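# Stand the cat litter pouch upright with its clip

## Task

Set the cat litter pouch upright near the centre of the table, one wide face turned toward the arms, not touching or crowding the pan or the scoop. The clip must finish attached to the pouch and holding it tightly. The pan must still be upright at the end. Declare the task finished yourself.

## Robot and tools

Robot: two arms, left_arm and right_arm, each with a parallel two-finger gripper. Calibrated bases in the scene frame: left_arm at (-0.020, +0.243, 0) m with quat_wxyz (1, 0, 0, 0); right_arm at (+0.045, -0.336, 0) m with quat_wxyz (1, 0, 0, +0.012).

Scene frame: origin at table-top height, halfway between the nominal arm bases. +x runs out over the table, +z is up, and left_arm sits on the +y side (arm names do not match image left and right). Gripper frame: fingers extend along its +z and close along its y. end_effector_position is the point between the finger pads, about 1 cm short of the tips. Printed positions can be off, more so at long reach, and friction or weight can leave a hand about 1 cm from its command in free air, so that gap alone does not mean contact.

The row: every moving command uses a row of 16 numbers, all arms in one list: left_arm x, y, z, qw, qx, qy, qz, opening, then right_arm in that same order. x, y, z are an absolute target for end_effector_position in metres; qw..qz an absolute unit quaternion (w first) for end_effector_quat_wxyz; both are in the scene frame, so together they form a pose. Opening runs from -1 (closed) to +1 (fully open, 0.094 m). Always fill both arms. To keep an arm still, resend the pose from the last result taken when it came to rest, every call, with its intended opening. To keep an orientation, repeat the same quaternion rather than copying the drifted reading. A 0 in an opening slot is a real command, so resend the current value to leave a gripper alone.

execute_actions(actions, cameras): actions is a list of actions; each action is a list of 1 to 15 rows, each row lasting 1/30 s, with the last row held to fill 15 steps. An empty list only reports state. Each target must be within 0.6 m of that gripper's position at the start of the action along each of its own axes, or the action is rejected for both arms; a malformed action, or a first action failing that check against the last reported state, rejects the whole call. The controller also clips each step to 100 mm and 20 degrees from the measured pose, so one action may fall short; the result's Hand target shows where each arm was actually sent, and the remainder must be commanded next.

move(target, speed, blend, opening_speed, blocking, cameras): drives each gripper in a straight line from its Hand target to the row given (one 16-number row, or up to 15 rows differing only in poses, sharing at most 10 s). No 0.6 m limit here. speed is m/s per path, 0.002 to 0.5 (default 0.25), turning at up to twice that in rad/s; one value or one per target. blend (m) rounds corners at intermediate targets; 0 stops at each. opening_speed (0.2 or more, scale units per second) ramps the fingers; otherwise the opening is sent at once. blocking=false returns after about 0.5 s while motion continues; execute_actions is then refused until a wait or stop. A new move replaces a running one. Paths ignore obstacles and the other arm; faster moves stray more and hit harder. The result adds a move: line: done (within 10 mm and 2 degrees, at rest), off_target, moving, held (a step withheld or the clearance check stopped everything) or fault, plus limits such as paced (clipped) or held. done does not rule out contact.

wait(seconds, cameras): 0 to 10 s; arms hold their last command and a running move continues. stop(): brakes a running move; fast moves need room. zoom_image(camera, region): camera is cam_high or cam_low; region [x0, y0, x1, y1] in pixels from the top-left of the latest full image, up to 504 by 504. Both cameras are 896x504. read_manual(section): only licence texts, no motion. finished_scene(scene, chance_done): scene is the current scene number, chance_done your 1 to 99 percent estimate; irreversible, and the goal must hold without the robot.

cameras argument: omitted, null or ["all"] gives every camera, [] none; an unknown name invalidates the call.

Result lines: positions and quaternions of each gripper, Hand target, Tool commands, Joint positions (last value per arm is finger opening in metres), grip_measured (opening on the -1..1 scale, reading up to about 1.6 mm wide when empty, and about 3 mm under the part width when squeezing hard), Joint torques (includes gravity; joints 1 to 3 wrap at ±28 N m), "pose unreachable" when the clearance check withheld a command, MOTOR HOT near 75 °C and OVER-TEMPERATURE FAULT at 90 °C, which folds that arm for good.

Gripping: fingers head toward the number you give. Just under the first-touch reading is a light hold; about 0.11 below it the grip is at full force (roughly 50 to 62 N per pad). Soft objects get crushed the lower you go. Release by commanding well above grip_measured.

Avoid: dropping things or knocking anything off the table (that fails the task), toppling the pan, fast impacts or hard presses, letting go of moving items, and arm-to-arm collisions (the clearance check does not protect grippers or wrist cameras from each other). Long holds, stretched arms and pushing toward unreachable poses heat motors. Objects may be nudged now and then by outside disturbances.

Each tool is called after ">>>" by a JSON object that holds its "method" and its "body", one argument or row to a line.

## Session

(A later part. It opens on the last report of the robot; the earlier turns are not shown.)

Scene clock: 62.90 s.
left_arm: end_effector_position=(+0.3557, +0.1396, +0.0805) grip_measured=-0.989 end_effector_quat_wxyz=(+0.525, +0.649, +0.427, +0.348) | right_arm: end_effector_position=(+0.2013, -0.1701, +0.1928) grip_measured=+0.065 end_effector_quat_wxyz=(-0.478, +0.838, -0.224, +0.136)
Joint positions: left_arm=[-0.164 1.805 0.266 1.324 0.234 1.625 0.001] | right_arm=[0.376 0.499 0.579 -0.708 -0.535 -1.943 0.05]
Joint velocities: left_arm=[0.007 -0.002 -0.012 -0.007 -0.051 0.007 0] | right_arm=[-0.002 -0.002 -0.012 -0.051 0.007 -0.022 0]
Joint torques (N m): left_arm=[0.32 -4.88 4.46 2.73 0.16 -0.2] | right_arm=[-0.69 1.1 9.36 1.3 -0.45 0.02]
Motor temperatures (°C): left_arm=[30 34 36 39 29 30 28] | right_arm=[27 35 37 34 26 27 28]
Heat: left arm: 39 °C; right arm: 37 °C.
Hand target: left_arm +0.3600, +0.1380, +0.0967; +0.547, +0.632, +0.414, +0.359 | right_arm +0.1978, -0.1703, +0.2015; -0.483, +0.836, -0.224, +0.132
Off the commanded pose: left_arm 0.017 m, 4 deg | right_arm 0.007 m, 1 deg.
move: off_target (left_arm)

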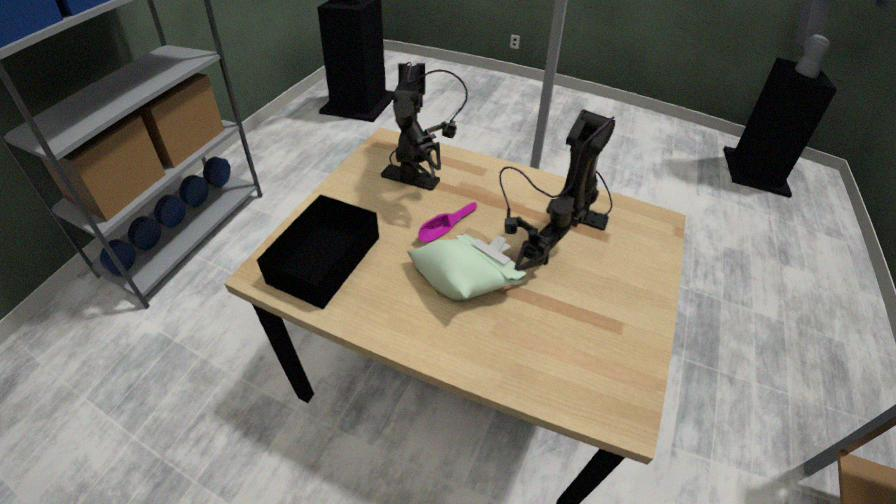

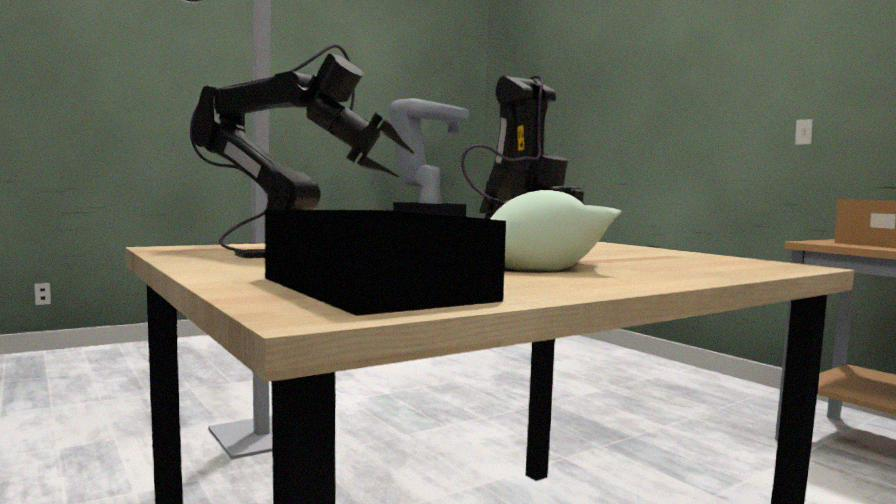

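>>> {"method": "move", "body": {
  "target": [
    [0.3600, 0.1380, 0.097, 0.5483, 0.6308, 0.4144, 0.3602, -1.0, 0.178, -0.099, 0.13, 0.0, 0.9743, -0.2250, 0.0, 0.15]
  ],
  "speed": 0.25
}}

>>> {"method": "zoom_image", "body": {
  "camera": "cam_high",
  "region": [400, 150, 520, 260]
}}

Scene clock: 67.07 s.
left_arm: end_effector_position=(+0.3558, +0.1396, +0.0806) grip_measured=-0.989 end_effector_quat_wxyz=(+0.525, +0.649, +0.427, +0.348) | right_arm: end_effector_position=(+0.1800, -0.0988, +0.1202) grip_measured=+0.148 end_effector_quat_wxyz=(-0.001, +0.973, -0.233, -0.006)
Joint positions: left_arm=[-0.164 1.805 0.266 1.324 0.234 1.625 0.001] | right_arm=[1.017 1.577 1.282 -1.277 -0.013 -1.631 0.054]
Joint velocities: left_arm=[-0.027 0.007 0.012 -0.022 -0.037 -0.066 0.001] | right_arm=[-0.017 0.007 0.007 -0.051 -0.037 -0.022 0.001]
Joint torques (N m): left_arm=[0.27 -4.89 4.48 2.72 0.22 -0.17] | right_arm=[0.58 -5.44 8.06 -0.02 -0.12 -0.01]
Motor temperatures (°C): left_arm=[30 34 36 39 29 30 28] | right_arm=[27 35 37 34 26 27 28]
Heat: left arm: 39 °C; right arm: 37 °C.
Hand target: left_arm +0.3600, +0.1380, +0.0968; +0.548, +0.632, +0.414, +0.360 | right_arm +0.1791, -0.0955, +0.1251; -0.001, +0.973, -0.232, -0.008
Off the commanded pose: left_arm 0.017 m, 4 deg | right_arm 0.010 m, 1 deg.
move: off_target (left_arm)

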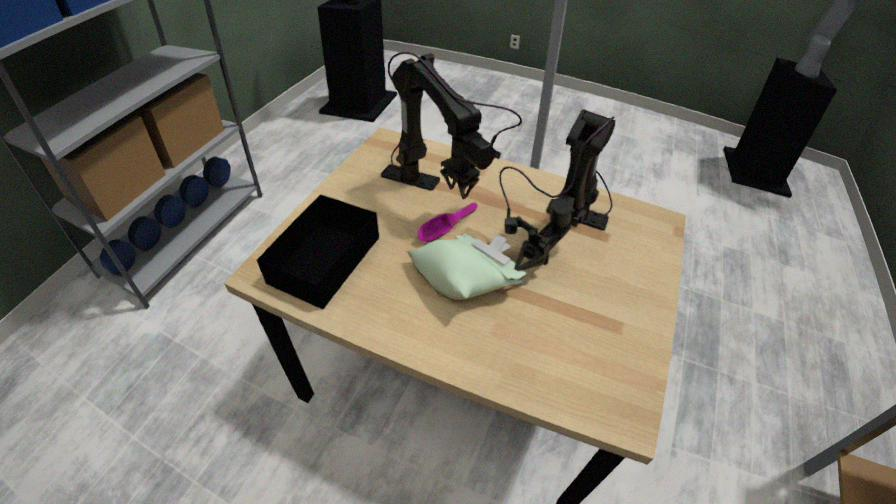

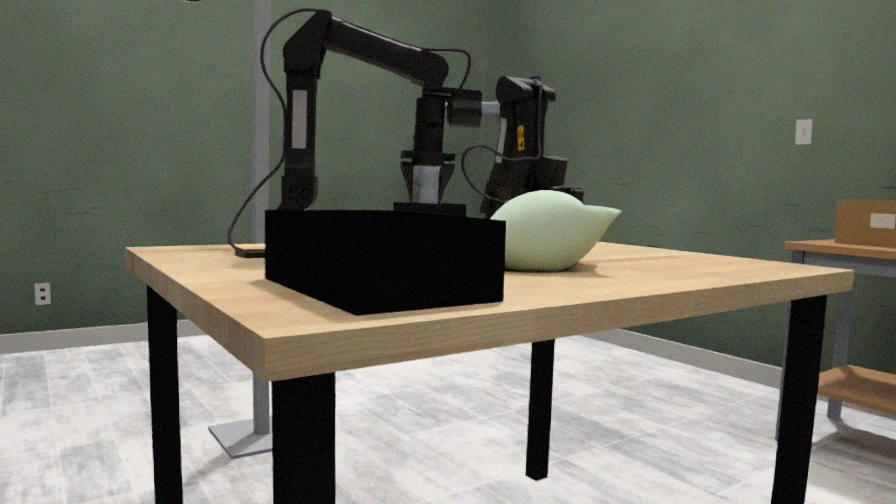

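Scaled by 4.200.

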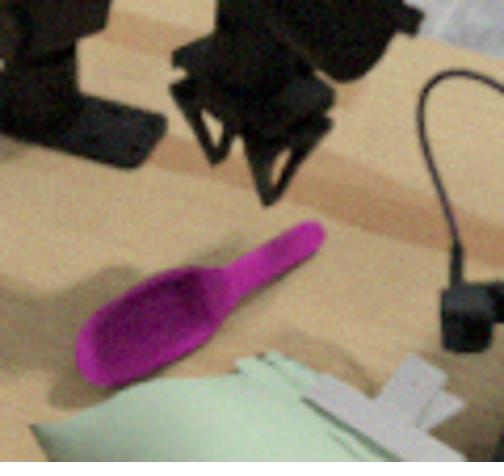

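>>> {"method": "move", "body": {
  "target": [0.3600, 0.1380, 0.097, 0.5483, 0.6308, 0.4144, 0.3602, -1.0, 0.177, -0.094, 0.055, 0.0, 0.9743, -0.2250, 0.0, 0.15],
  "speed": 0.12
}}

>>> {"method": "zoom_image", "body": {
  "camera": "cam_high",
  "region": [410, 170, 500, 250]
}}

Scene clock: 68.77 s.
left_arm: end_effector_position=(+0.3558, +0.1396, +0.0806) grip_measured=-0.989 end_effector_quat_wxyz=(+0.525, +0.649, +0.427, +0.348) | right_arm: end_effector_position=(+0.1814, -0.0914, +0.0612) grip_measured=+0.148 end_effector_quat_wxyz=(-0.009, +0.974, -0.226, +0.004)
Joint positions: left_arm=[-0.164 1.805 0.266 1.324 0.234 1.625 0.001] | right_arm=[1.036 1.624 1.091 -1.02 0.003 -1.626 0.054]
Joint velocities: left_arm=[0.007 0.002 0.012 0.007 0.037 -0.125 0] | right_arm=[0.007 -0.027 0.012 0.11 -0.037 -0.037 0]
Joint torques (N m): left_arm=[0.21 -4.92 4.25 2.73 0.14 -0.17] | right_arm=[0.58 -5.48 4.55 0.25 -0.06 0.02]
Motor temperatures (°C): left_arm=[30 34 36 39 29 30 28] | right_arm=[27 36 37 33 26 27 28]
Heat: left arm: 39 °C; right arm: 37 °C.
Hand target: left_arm +0.3600, +0.1380, +0.0967; +0.547, +0.632, +0.414, +0.360 | right_arm +0.1771, -0.0938, +0.0550; +0.000, +0.974, -0.225, +0.000
Off the commanded pose: left_arm 0.017 m, 4 deg | right_arm 0.008 m, 1 deg.
move: off_target (left_arm)

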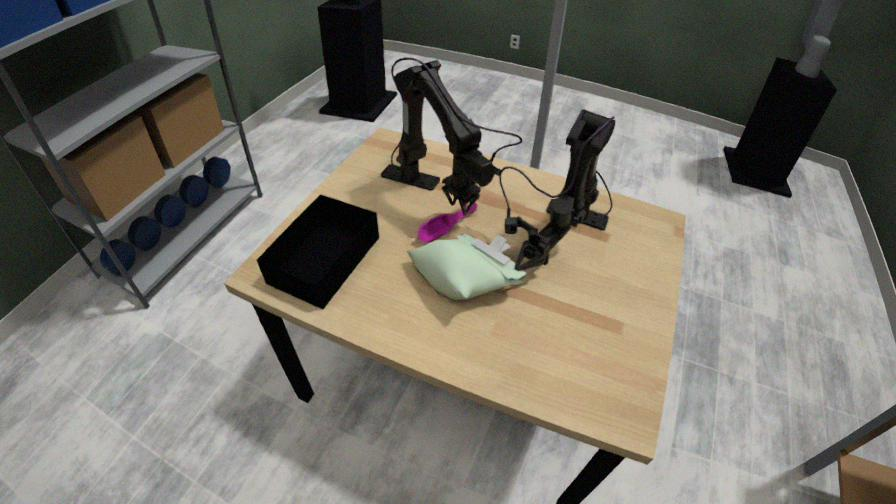

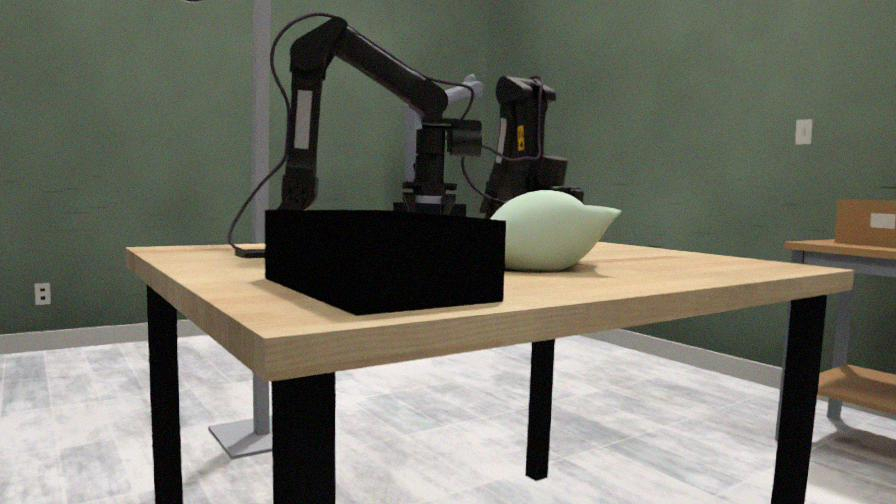

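Scaled by 5.600.

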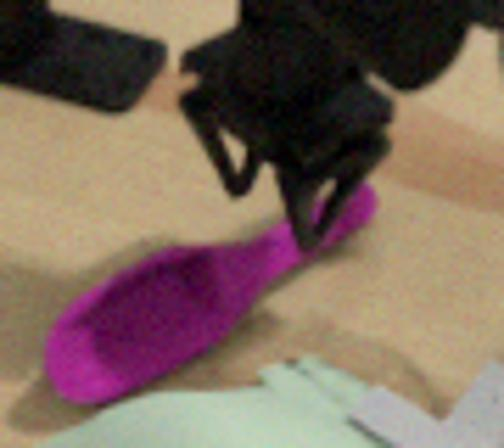

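>>> {"method": "move", "body": {
  "target": [
    [0.3600, 0.1380, 0.097, 0.5483, 0.6308, 0.4144, 0.3602, -1.0, 0.165, -0.097, 0.078, 0.0, 0.9743, -0.2250, 0.0, 0.15],
    [0.3600, 0.1380, 0.097, 0.5483, 0.6308, 0.4144, 0.3602, -1.0, 0.157, -0.100, 0.050, 0.0, 0.9743, -0.2250, 0.0, 0.15]
  ],
  "speed": 0.12
}}

>>> {"method": "zoom_image", "body": {
  "camera": "cam_high",
  "region": [410, 170, 500, 250]
}}

Scene clock: 70.40 s.
left_arm: end_effector_position=(+0.3558, +0.1396, +0.0806) grip_measured=-0.989 end_effector_quat_wxyz=(+0.525, +0.649, +0.427, +0.348) | right_arm: end_effector_position=(+0.1606, -0.0982, +0.0516) grip_measured=+0.148 end_effector_quat_wxyz=(+0.001, +0.974, -0.226, +0.002)
Joint positions: left_arm=[-0.164 1.805 0.266 1.324 0.234 1.625 0.001] | right_arm=[1.093 1.594 1.021 -0.998 0.004 -1.568 0.054]
Joint velocities: left_arm=[-0.012 -0.007 -0.002 0.095 0.022 0.037 -0.001] | right_arm=[-0.017 -0.002 -0.002 -0.007 -0.081 -0.037 -0.001]
Joint torques (N m): left_arm=[0.29 -4.83 4.46 2.7 0.16 -0.17] | right_arm=[0.59 -6.65 4.4 0.26 -0.11 0.07]
Motor temperatures (°C): left_arm=[30 34 36 40 29 30 28] | right_arm=[27 36 37 33 26 27 28]
Heat: left arm: 40 °C; right arm: 37 °C.
Hand target: left_arm +0.3600, +0.1380, +0.0967; +0.547, +0.632, +0.414, +0.360 | right_arm +0.1566, -0.0995, +0.0500; +0.000, +0.974, -0.225, -0.001
Off the commanded pose: left_arm 0.017 m, 4 deg | right_arm 0.004 m, 0 deg.
move: off_target (left_arm)

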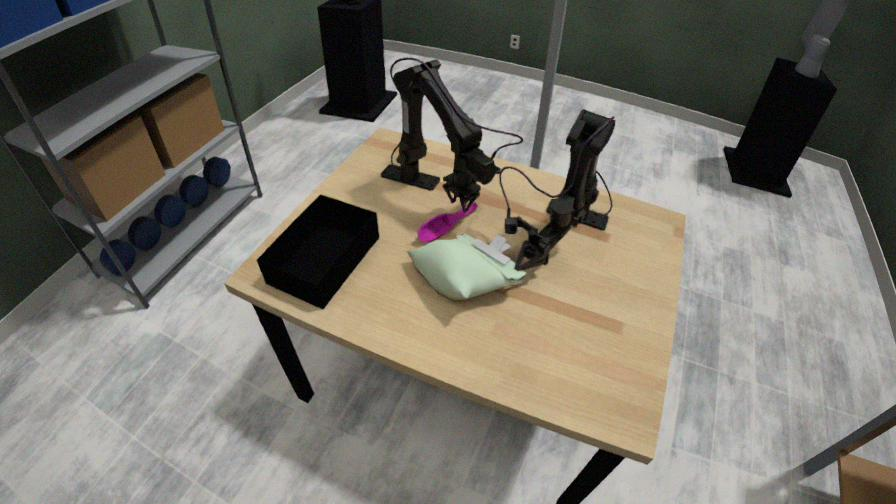

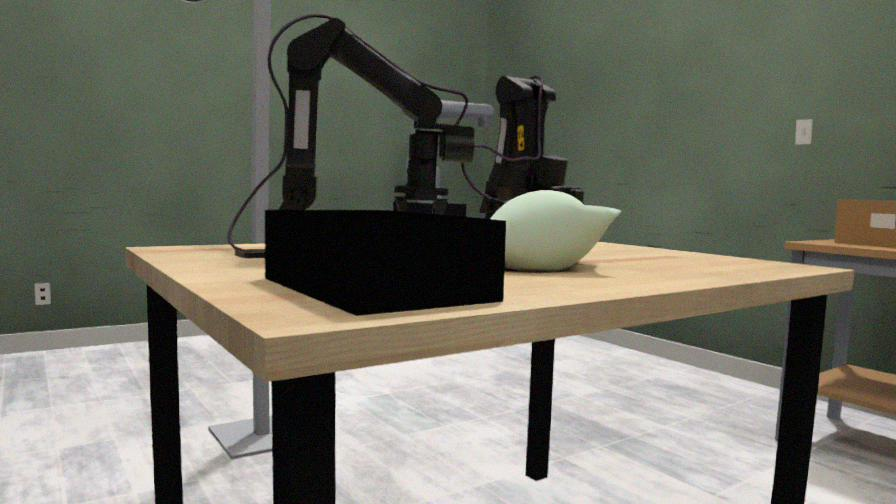

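Scaled by 5.600.

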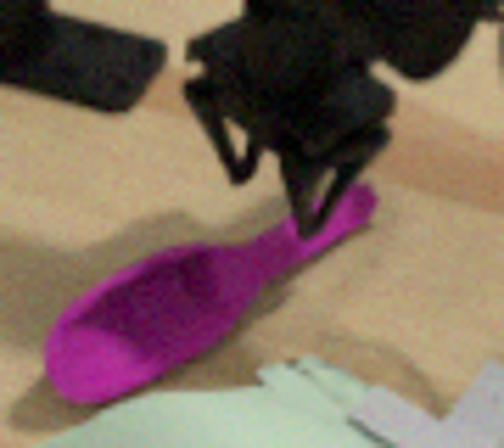

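>>> {"method": "move", "body": {
  "target": [0.3600, 0.1380, 0.097, 0.5483, 0.6308, 0.4144, 0.3602, -1.0, 0.157, -0.100, 0.024, 0.0, 0.9743, -0.2250, 0.0, 0.15],
  "speed": 0.08
}}

>>> {"method": "zoom_image", "body": {
  "camera": "cam_high",
  "region": [410, 170, 500, 250]
}}

Scene clock: 71.63 s.
left_arm: end_effector_position=(+0.3558, +0.1396, +0.0806) grip_measured=-0.989 end_effector_quat_wxyz=(+0.525, +0.649, +0.427, +0.348) | right_arm: end_effector_position=(+0.1614, -0.0964, +0.0305) grip_measured=+0.148 end_effector_quat_wxyz=(-0.009, +0.974, -0.226, +0.004)
Joint positions: left_arm=[-0.164 1.805 0.266 1.324 0.234 1.625 0.001] | right_arm=[1.093 1.614 0.951 -0.888 0.004 -1.568 0.054]
Joint velocities: left_arm=[-0.002 -0.007 0.007 0.007 -0.022 -0.037 -0.001] | right_arm=[-0.007 -0.002 -0.002 -0.051 0.007 -0.022 -0.001]
Joint torques (N m): left_arm=[0.25 -4.88 4.44 2.71 0.16 -0.18] | right_arm=[0.57 -5.19 4.08 0.29 -0.14 0.02]
Motor temperatures (°C): left_arm=[30 34 36 40 29 30 28] | right_arm=[27 36 37 33 26 27 28]
Heat: left arm: 40 °C; right arm: 37 °C.
Hand target: left_arm +0.3600, +0.1380, +0.0967; +0.547, +0.632, +0.414, +0.360 | right_arm +0.1569, -0.1001, +0.0240; +0.000, +0.974, -0.225, +0.000
Off the commanded pose: left_arm 0.017 m, 4 deg | right_arm 0.009 m, 1 deg.
move: off_target (left_arm)

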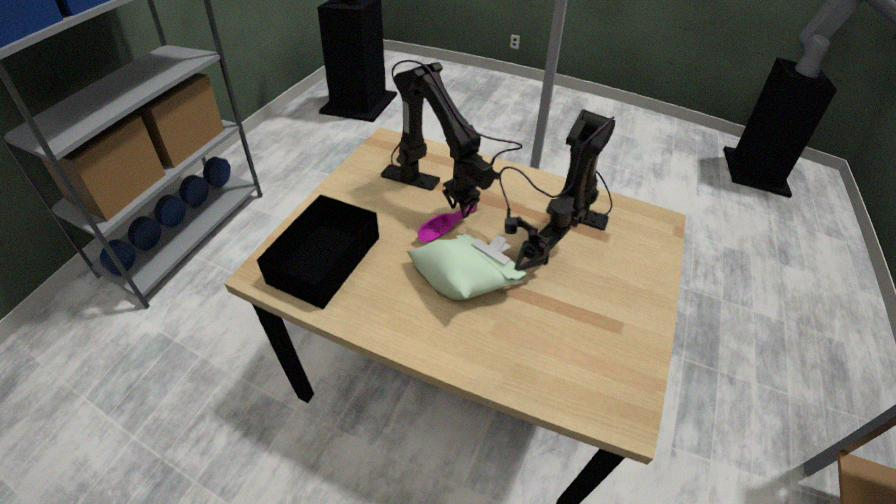

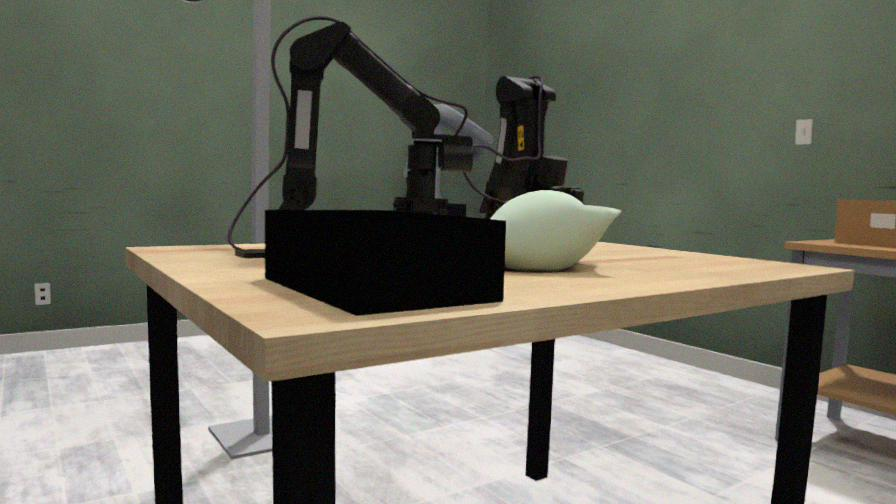

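Scaled by 5.600.

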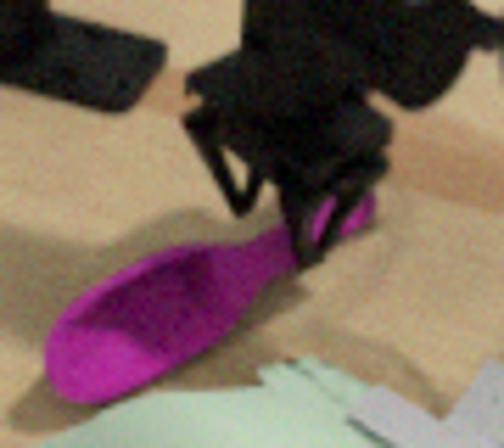

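>>> {"method": "move", "body": {
  "target": [0.3600, 0.1380, 0.097, 0.5483, 0.6308, 0.4144, 0.3602, -1.0, 0.157, -0.102, 0.014, 0.0, 0.9743, -0.2250, 0.0, 0.15],
  "speed": 0.05,
  "cameras": []
}}

>>> {"method": "move", "body": {
  "target": [0.3600, 0.1380, 0.097, 0.5483, 0.6308, 0.4144, 0.3602, -1.0, 0.157, -0.102, 0.014, 0.0, 0.9743, -0.2250, 0.0, -0.75],
  "speed": 0.05,
  "opening_speed": 0.8
}}

>>> {"method": "zoom_image", "body": {
  "camera": "cam_high",
  "region": [410, 170, 500, 250]
}}

Scene clock: 72.87 s.
left_arm: end_effector_position=(+0.3558, +0.1396, +0.0806) grip_measured=-0.989 end_effector_quat_wxyz=(+0.525, +0.649, +0.427, +0.348) | right_arm: end_effector_position=(+0.1611, -0.0972, +0.0211) grip_measured=+0.148 end_effector_quat_wxyz=(-0.011, +0.974, -0.226, +0.005)
Joint positions: left_arm=[-0.164 1.805 0.266 1.324 0.234 1.625 0.001] | right_arm=[1.093 1.624 0.92 -0.843 0.004 -1.568 0.054]
Joint velocities: left_arm=[0.012 -0.022 0.007 0.007 0.037 0.007 0] | right_arm=[-0.012 -0.002 -0.007 0.007 0.081 -0.037 -0.001]
Joint torques (N m): left_arm=[0.24 -4.83 4.4 2.76 0.17 -0.14] | right_arm=[0.18 -5.01 4.05 0.24 -0.05 0]
Motor temperatures (°C): left_arm=[30 34 36 40 29 30 28] | right_arm=[27 36 37 33 26 27 28]
Heat: left arm: 40 °C; right arm: 37 °C.
Hand target: left_arm +0.3600, +0.1380, +0.0967; +0.547, +0.632, +0.414, +0.360 | right_arm +0.1569, -0.1020, +0.0141; +0.000, +0.974, -0.225, +0.000
Off the commanded pose: left_arm 0.017 m, 4 deg | right_arm 0.009 m, 1 deg.
move: off_target (left_arm)
No camera images: "cameras" was empty.

Scene clock: 74.20 s.
left_arm: end_effector_position=(+0.3558, +0.1396, +0.0806) grip_measured=-0.989 end_effector_quat_wxyz=(+0.525, +0.649, +0.427, +0.348) | right_arm: end_effector_position=(+0.1616, -0.0963, +0.0211) grip_measured=-0.742 end_effector_quat_wxyz=(-0.013, +0.974, -0.226, +0.005)
Joint positions: left_arm=[-0.164 1.805 0.266 1.324 0.234 1.625 0.001] | right_arm=[1.093 1.624 0.92 -0.839 0.005 -1.569 0.012]
Joint velocities: left_arm=[-0.017 0.007 0.012 -0.095 0.007 0.022 0] | right_arm=[-0.007 0.012 -0.002 -0.022 -0.007 -0.051 -0.002]
Joint torques (N m): left_arm=[0.36 -4.74 4.51 2.76 0.14 -0.2] | right_arm=[0.38 -4.92 3.97 0.2 -0.07 0]
Motor temperatures (°C): left_arm=[30 34 36 40 29 30 29] | right_arm=[27 36 36 32 26 27 28]
Heat: left arm: 40 °C; right arm: 36 °C.
Hand target: left_arm +0.3600, +0.1380, +0.0967; +0.547, +0.632, +0.414, +0.360 | right_arm +0.1569, -0.1020, +0.0141; +0.000, +0.974, -0.225, +0.000
Off the commanded pose: left_arm 0.017 m, 4 deg | right_arm 0.010 m, 2 deg.
move: off_target (left_arm)

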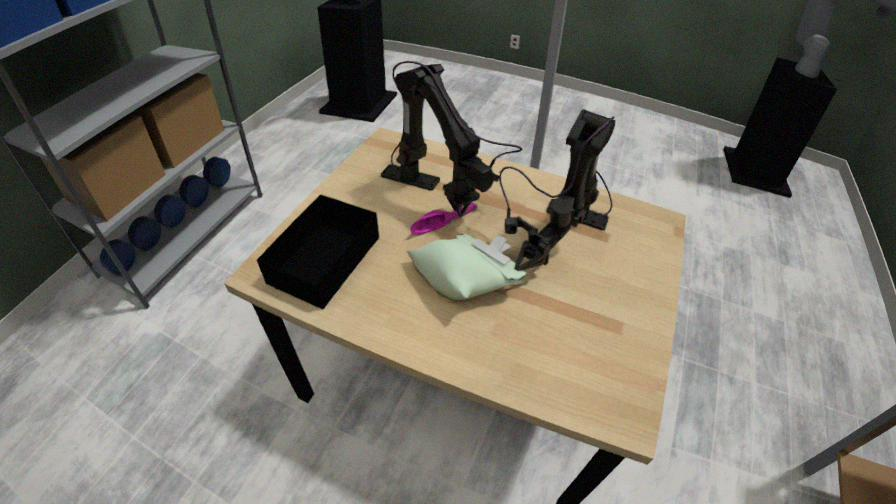

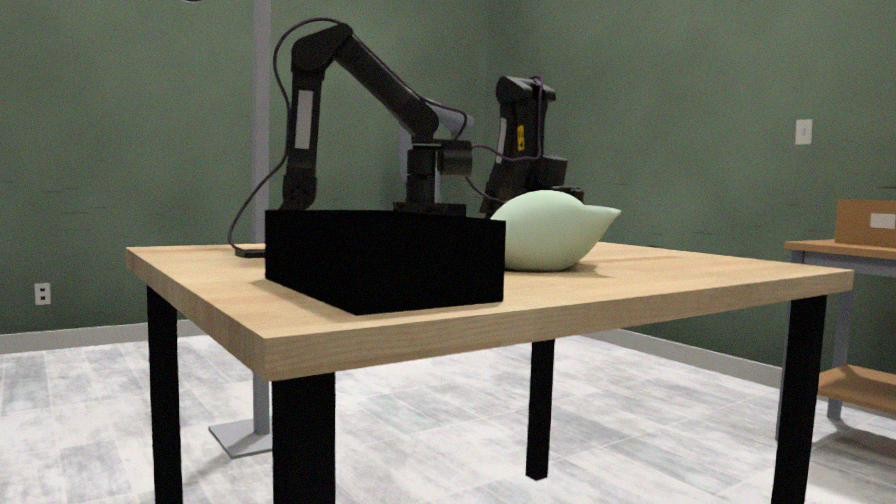

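Scaled by 5.600.

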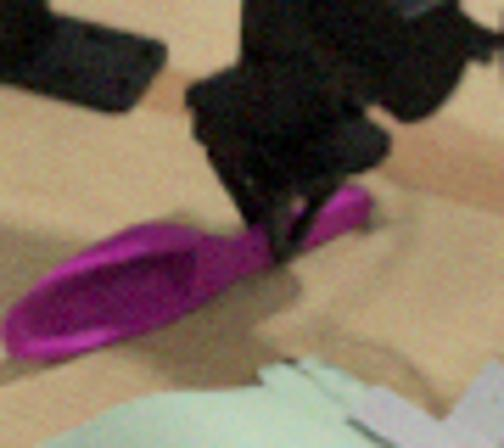

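>>> {"method": "move", "body": {
  "target": [0.3600, 0.1380, 0.097, 0.5483, 0.6308, 0.4144, 0.3602, -1.0, 0.157, -0.102, 0.014, 0.0, 0.9743, -0.2250, 0.0, -1.0],
  "speed": 0.05,
  "opening_speed": 0.5
}}

>>> {"method": "zoom_image", "body": {
  "camera": "cam_high",
  "region": [410, 170, 500, 250]
}}

Scene clock: 75.00 s.
left_arm: end_effector_position=(+0.3558, +0.1396, +0.0806) grip_measured=-0.989 end_effector_quat_wxyz=(+0.525, +0.649, +0.427, +0.348) | right_arm: end_effector_position=(+0.1616, -0.0963, +0.0211) grip_measured=-0.746 end_effector_quat_wxyz=(-0.013, +0.974, -0.226, +0.005)
Joint positions: left_arm=[-0.164 1.805 0.266 1.324 0.234 1.625 0.001] | right_arm=[1.093 1.624 0.92 -0.839 0.005 -1.569 0.012]
Joint velocities: left_arm=[0.002 0.012 0.007 0.007 -0.007 0.037 0] | right_arm=[-0.002 -0.002 0.022 -0.007 -0.022 0.037 0]
Joint torques (N m): left_arm=[0.38 -4.85 4.42 2.76 0.13 -0.16] | right_arm=[0.24 -5.2 3.75 0.23 -0.08 0.01]
Motor temperatures (°C): left_arm=[30 34 36 40 29 30 29] | right_arm=[27 36 36 32 26 27 28]
Heat: left arm: 40 °C; right arm: 36 °C.
Hand target: left_arm +0.3600, +0.1380, +0.0967; +0.547, +0.632, +0.414, +0.360 | right_arm +0.1569, -0.1020, +0.0141; +0.000, +0.974, -0.225, +0.000
Off the commanded pose: left_arm 0.017 m, 4 deg | right_arm 0.010 m, 2 deg.
move: off_target (left_arm)

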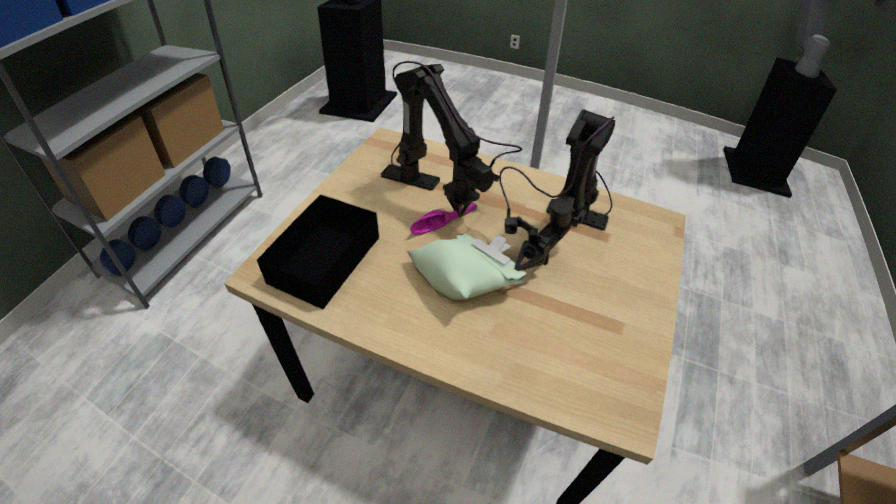

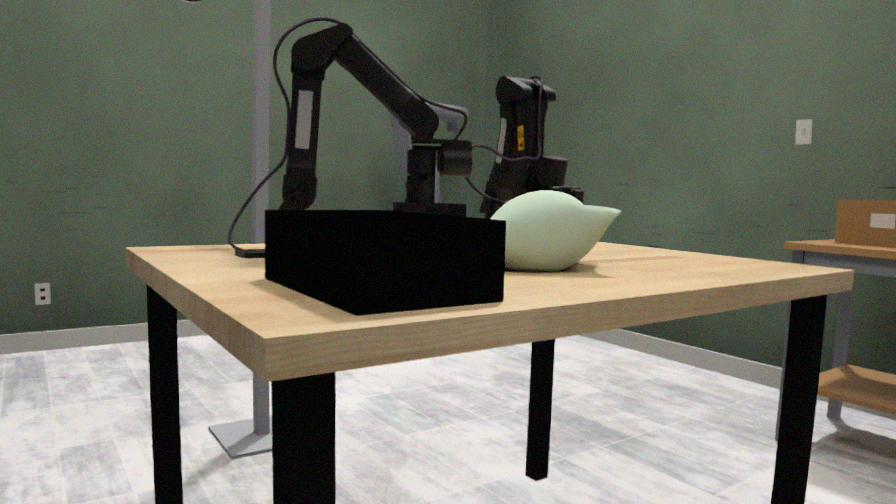

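Scaled by 5.600.

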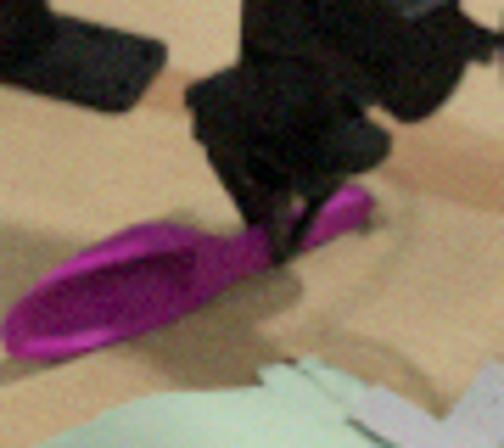

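>>> {"method": "move", "body": {
  "target": [
    [0.3600, 0.1380, 0.097, 0.5483, 0.6308, 0.4144, 0.3602, -1.0, 0.160, -0.102, 0.085, 0.0, 0.9743, -0.2250, 0.0, -1.0],
    [0.3600, 0.1380, 0.097, 0.5483, 0.6308, 0.4144, 0.3602, -1.0, 0.165, -0.115, 0.09, 0.0, 0.7373, -0.6756, 0.0, -1.0]
  ],
  "speed": 0.2,
  "blend": 0.02
}}

>>> {"method": "zoom_image", "body": {
  "camera": "cam_high",
  "region": [380, 150, 500, 260]
}}

Scene clock: 79.70 s.
left_arm: end_effector_position=(+0.3558, +0.1396, +0.0806) grip_measured=-0.989 end_effector_quat_wxyz=(+0.525, +0.649, +0.427, +0.348) | right_arm: end_effector_position=(+0.1645, -0.1136, +0.0834) grip_measured=-0.746 end_effector_quat_wxyz=(+0.006, +0.742, -0.671, +0.004)
Joint positions: left_arm=[-0.164 1.805 0.266 1.324 0.234 1.625 0.001] | right_arm=[1.052 1.528 1.086 -1.142 0.005 -0.595 0.012]
Joint velocities: left_arm=[-0.002 0.012 -0.002 -0.022 -0.051 0.007 -0.002] | right_arm=[0.012 -0.022 -0.007 -0.022 0.037 0.051 -0.001]
Joint torques (N m): left_arm=[0.27 -4.93 4.45 2.75 0.15 -0.16] | right_arm=[-0.94 -7.41 6.31 -0.02 -0.11 0.04]
Motor temperatures (°C): left_arm=[30 34 36 40 29 30 29] | right_arm=[27 37 37 32 26 27 28]
Heat: left arm: 40 °C; right arm: 37 °C.
Hand target: left_arm +0.3600, +0.1380, +0.0967; +0.547, +0.632, +0.414, +0.360 | right_arm +0.1648, -0.1153, +0.0900; +0.000, +0.737, -0.676, +0.000
Off the commanded pose: left_arm 0.017 m, 4 deg | right_arm 0.007 m, 1 deg.
move: off_target (left_arm)

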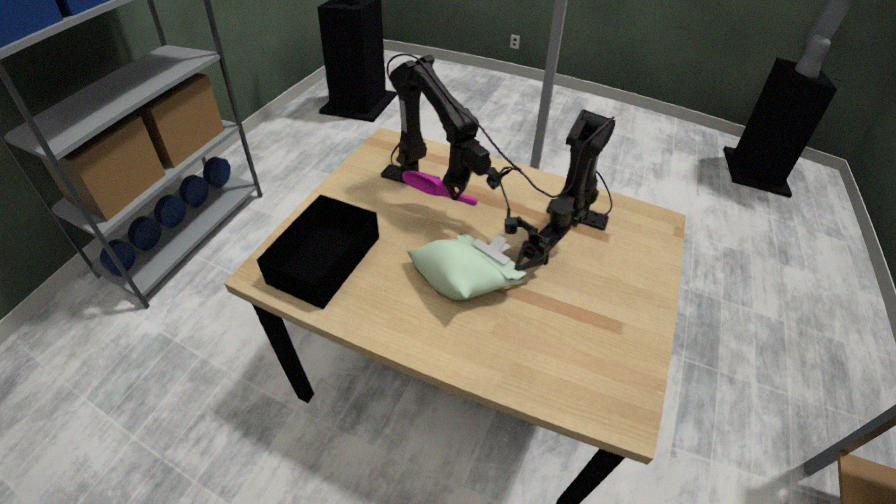

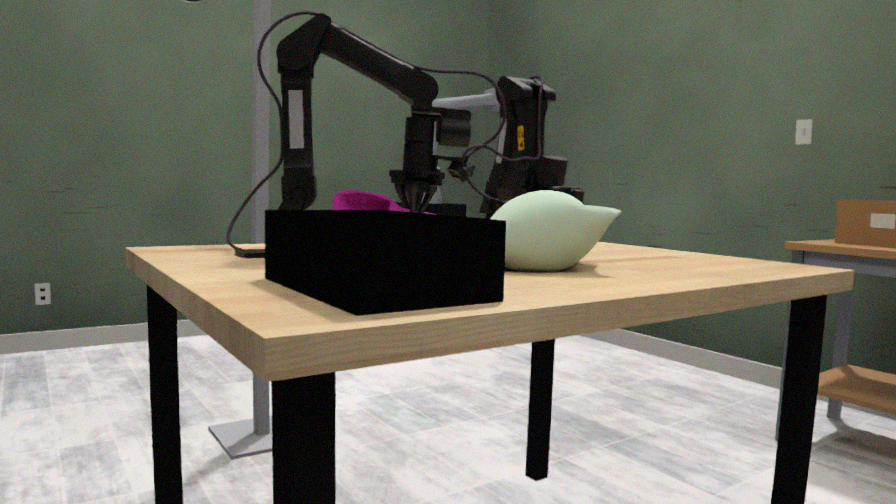

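Scaled by 4.200.

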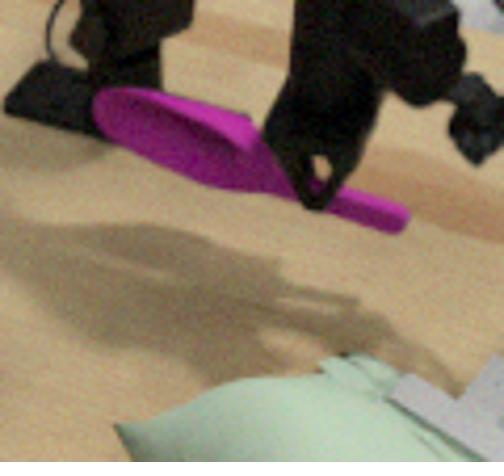

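>>> {"method": "move", "body": {
  "target": [
    [0.3600, 0.1380, 0.097, 0.5483, 0.6308, 0.4144, 0.3602, -1.0, 0.215, -0.27, 0.09, 0.0, 0.7373, -0.6756, 0.0, -1.0],
    [0.3600, 0.1380, 0.097, 0.5483, 0.6308, 0.4144, 0.3602, -1.0, 0.215, -0.27, 0.045, 0.0, 0.7373, -0.6756, 0.0, -1.0]
  ],
  "speed": 0.15,
  "blend": 0.02
}}

>>> {"method": "zoom_image", "body": {
  "camera": "cam_high",
  "region": [340, 150, 480, 270]
}}

Scene clock: 81.97 s.
left_arm: end_effector_position=(+0.3558, +0.1396, +0.0806) grip_measured=-0.989 end_effector_quat_wxyz=(+0.525, +0.649, +0.427, +0.348) | right_arm: end_effector_position=(+0.2196, -0.2711, +0.0498) grip_measured=-0.746 end_effector_quat_wxyz=(-0.009, +0.737, -0.675, +0.011)
Joint positions: left_arm=[-0.164 1.805 0.266 1.324 0.234 1.625 0.001] | right_arm=[0.337 1.255 0.728 -1.017 0.012 -1.298 0.012]
Joint velocities: left_arm=[-0.002 0.017 0.007 0.066 -0.037 0.066 -0.001] | right_arm=[-0.002 0.002 -0.002 0.022 0.022 -0.095 0]
Joint torques (N m): left_arm=[0.13 -4.9 4.29 2.73 0.18 -0.19] | right_arm=[-0.8 -2.54 4.51 0.29 -0.14 -0.08]
Motor temperatures (°C): left_arm=[30 34 36 41 29 30 29] | right_arm=[27 37 36 32 26 27 29]
Heat: left arm: 41 °C; right arm: 37 °C.
Hand target: left_arm +0.3600, +0.1380, +0.0967; +0.547, +0.632, +0.414, +0.360 | right_arm +0.2166, -0.2723, +0.0456; -0.005, +0.737, -0.675, +0.006
Off the commanded pose: left_arm 0.017 m, 4 deg | right_arm 0.007 m, 2 deg.
move: off_target (left_arm)

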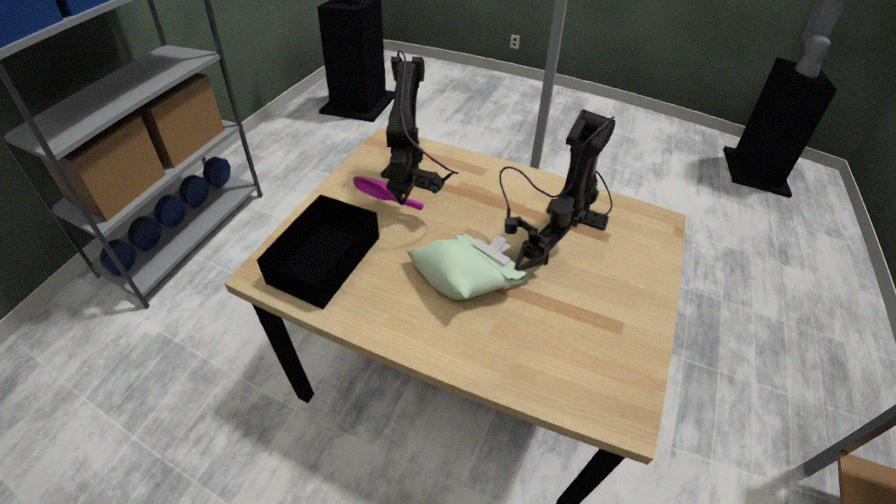

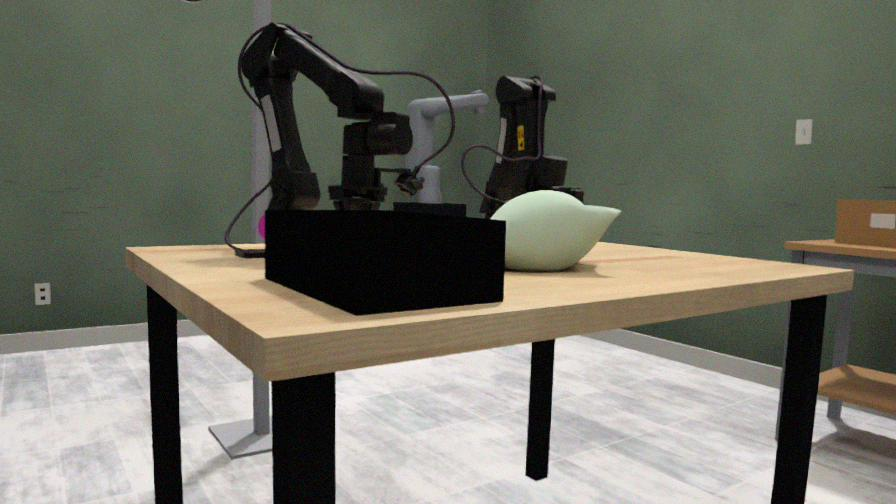

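Scaled by 3.600.

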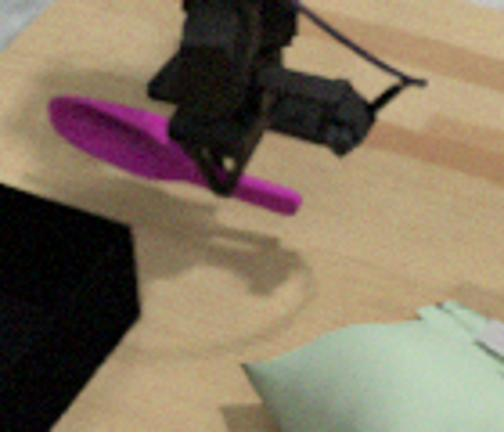

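>>> {"method": "move", "body": {
  "target": [0.3600, 0.1380, 0.097, 0.5483, 0.6308, 0.4144, 0.3602, -1.0, 0.215, -0.27, 0.020, 0.0, 0.7373, -0.6756, 0.0, -1.0],
  "speed": 0.06
}}

>>> {"method": "zoom_image", "body": {
  "camera": "cam_high",
  "region": [340, 150, 480, 270]
}}

Scene clock: 83.17 s.
left_arm: end_effector_position=(+0.3558, +0.1396, +0.0806) grip_measured=-0.989 end_effector_quat_wxyz=(+0.525, +0.649, +0.427, +0.348) | right_arm: end_effector_position=(+0.2202, -0.2709, +0.0245) grip_measured=-0.746 end_effector_quat_wxyz=(-0.004, +0.738, -0.675, +0.009)
Joint positions: left_arm=[-0.164 1.805 0.266 1.324 0.234 1.625 0.001] | right_arm=[0.337 1.312 0.66 -0.905 0.012 -1.298 0.012]
Joint velocities: left_arm=[-0.007 -0.022 -0.002 -0.037 0.007 -0.051 0] | right_arm=[-0.002 -0.002 0.017 0.037 0.022 -0.022 -0.001]
Joint torques (N m): left_arm=[0.28 -4.9 4.33 2.73 0.16 -0.16] | right_arm=[0.29 -2.78 4.07 0.22 -0.19 -0.01]
Motor temperatures (°C): left_arm=[30 34 36 41 29 30 29] | right_arm=[27 37 36 31 26 27 29]
Heat: left arm: 41 °C; right arm: 37 °C.
Hand target: left_arm +0.3600, +0.1380, +0.0967; +0.547, +0.632, +0.414, +0.360 | right_arm +0.2152, -0.2699, +0.0200; +0.000, +0.737, -0.676, +0.000
Off the commanded pose: left_arm 0.017 m, 4 deg | right_arm 0.007 m, 1 deg.
move: off_target (left_arm)

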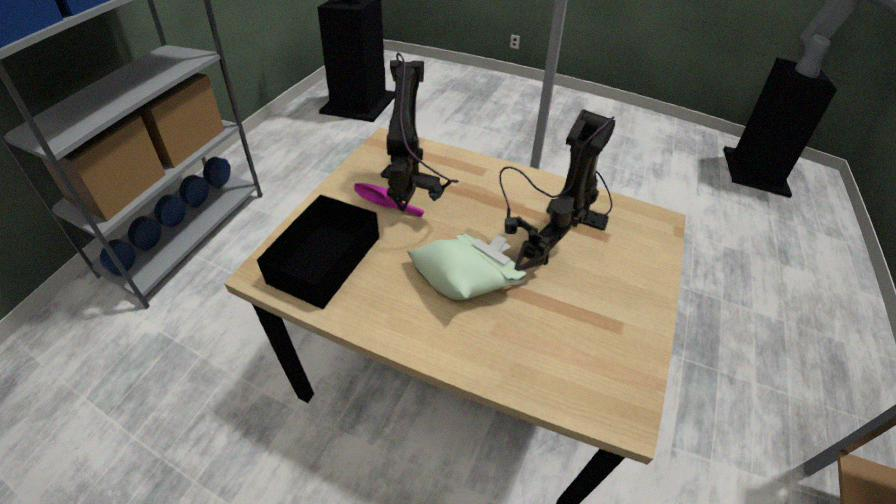

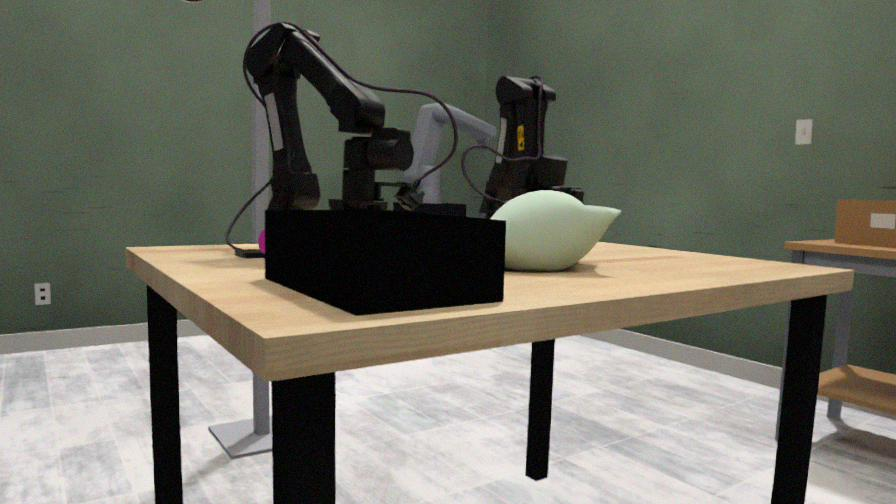

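Scaled by 3.600.

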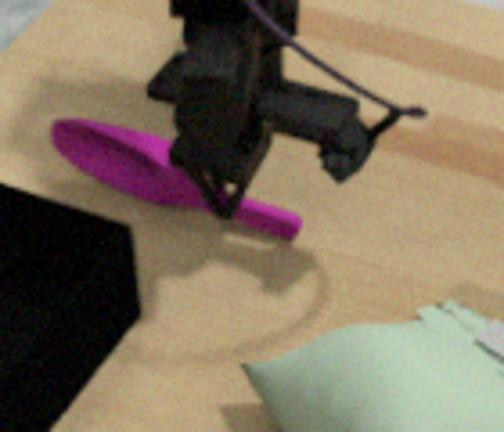

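>>> {"method": "move", "body": {
  "target": [0.3600, 0.1380, 0.097, 0.5483, 0.6308, 0.4144, 0.3602, -1.0, 0.215, -0.27, 0.013, 0.0, 0.7373, -0.6756, 0.0, -1.0],
  "speed": 0.03,
  "cameras": []
}}

>>> {"method": "move", "body": {
  "target": [0.3600, 0.1380, 0.097, 0.5483, 0.6308, 0.4144, 0.3602, -1.0, 0.215, -0.27, 0.014, 0.0, 0.7373, -0.6756, 0.0, 0.1],
  "speed": 0.03,
  "opening_speed": 0.6
}}

>>> {"method": "zoom_image", "body": {
  "camera": "cam_high",
  "region": [340, 150, 480, 270]
}}

Scene clock: 84.07 s.
left_arm: end_effector_position=(+0.3558, +0.1396, +0.0806) grip_measured=-0.989 end_effector_quat_wxyz=(+0.525, +0.649, +0.427, +0.348) | right_arm: end_effector_position=(+0.2195, -0.2711, +0.0197) grip_measured=-0.746 end_effector_quat_wxyz=(-0.002, +0.738, -0.675, +0.008)
Joint positions: left_arm=[-0.164 1.805 0.266 1.324 0.234 1.625 0.001] | right_arm=[0.337 1.321 0.646 -0.884 0.012 -1.298 0.012]
Joint velocities: left_arm=[-0.007 0.027 -0.007 0.007 0.007 -0.037 -0.001] | right_arm=[-0.012 -0.002 -0.017 0.007 -0.007 0.022 -0.001]
Joint torques (N m): left_arm=[0.25 -4.83 4.4 2.74 0.19 -0.16] | right_arm=[0.08 -2.5 4.01 0.33 -0.17 0.06]
Motor temperatures (°C): left_arm=[30 34 36 41 29 30 29] | right_arm=[27 37 36 31 26 27 29]
Heat: left arm: 41 °C; right arm: 37 °C.
Hand target: left_arm +0.3600, +0.1380, +0.0967; +0.547, +0.632, +0.414, +0.360 | right_arm +0.2149, -0.2701, +0.0132; +0.000, +0.737, -0.676, +0.000
Off the commanded pose: left_arm 0.017 m, 4 deg | right_arm 0.008 m, 1 deg.
move: off_target (left_arm)
No camera images: "cameras" was empty.

Scene clock: 86.10 s.
left_arm: end_effector_position=(+0.3558, +0.1396, +0.0806) grip_measured=-0.989 end_effector_quat_wxyz=(+0.525, +0.649, +0.427, +0.348) | right_arm: end_effector_position=(+0.2209, -0.2705, +0.0197) grip_measured=+0.098 end_effector_quat_wxyz=(-0.005, +0.738, -0.675, +0.009)
Joint positions: left_arm=[-0.164 1.805 0.266 1.324 0.234 1.625 0.001] | right_arm=[0.337 1.321 0.646 -0.878 0.012 -1.298 0.052]
Joint velocities: left_arm=[-0.007 0.012 -0.002 -0.037 -0.022 0.11 0] | right_arm=[-0.012 -0.007 0.007 0.022 -0.007 -0.022 0.001]
Joint torques (N m): left_arm=[0.03 -4.92 4.18 2.77 0.18 -0.17] | right_arm=[0.16 -2.76 3.95 0.25 -0.18 0.04]
Motor temperatures (°C): left_arm=[30 34 36 41 29 30 29] | right_arm=[27 37 36 31 26 27 29]
Heat: left arm: 41 °C; right arm: 37 °C.
Hand target: left_arm +0.3600, +0.1380, +0.0967; +0.547, +0.632, +0.414, +0.360 | right_arm +0.2150, -0.2700, +0.0142; +0.000, +0.737, -0.676, +0.000
Off the commanded pose: left_arm 0.017 m, 4 deg | right_arm 0.008 m, 1 deg.
move: off_target (left_arm)

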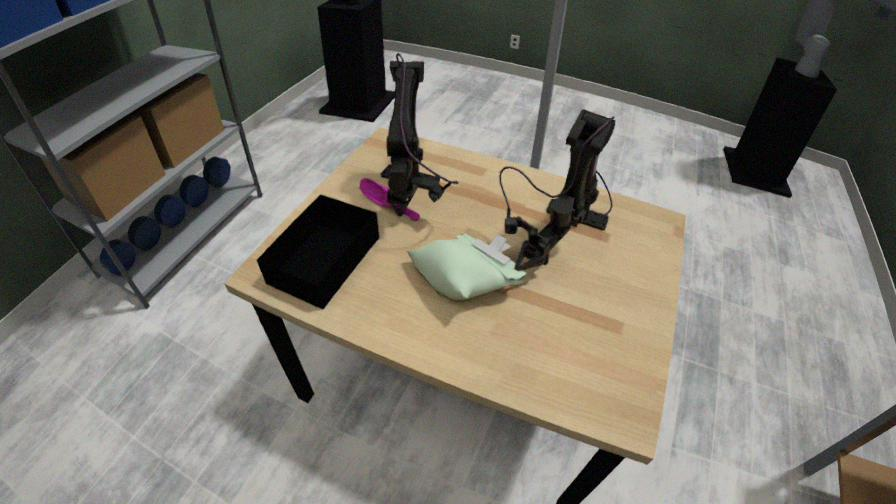

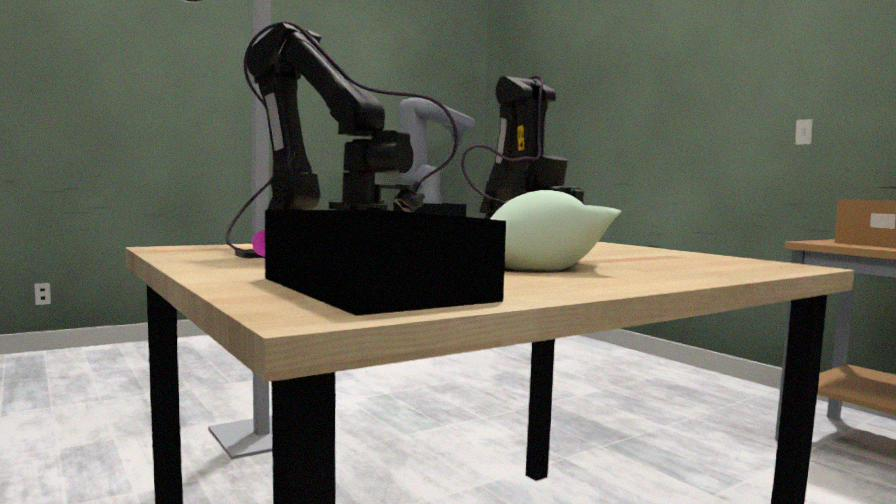

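Scaled by 3.600.

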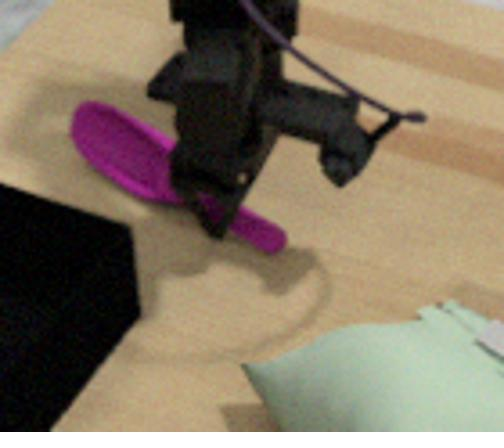

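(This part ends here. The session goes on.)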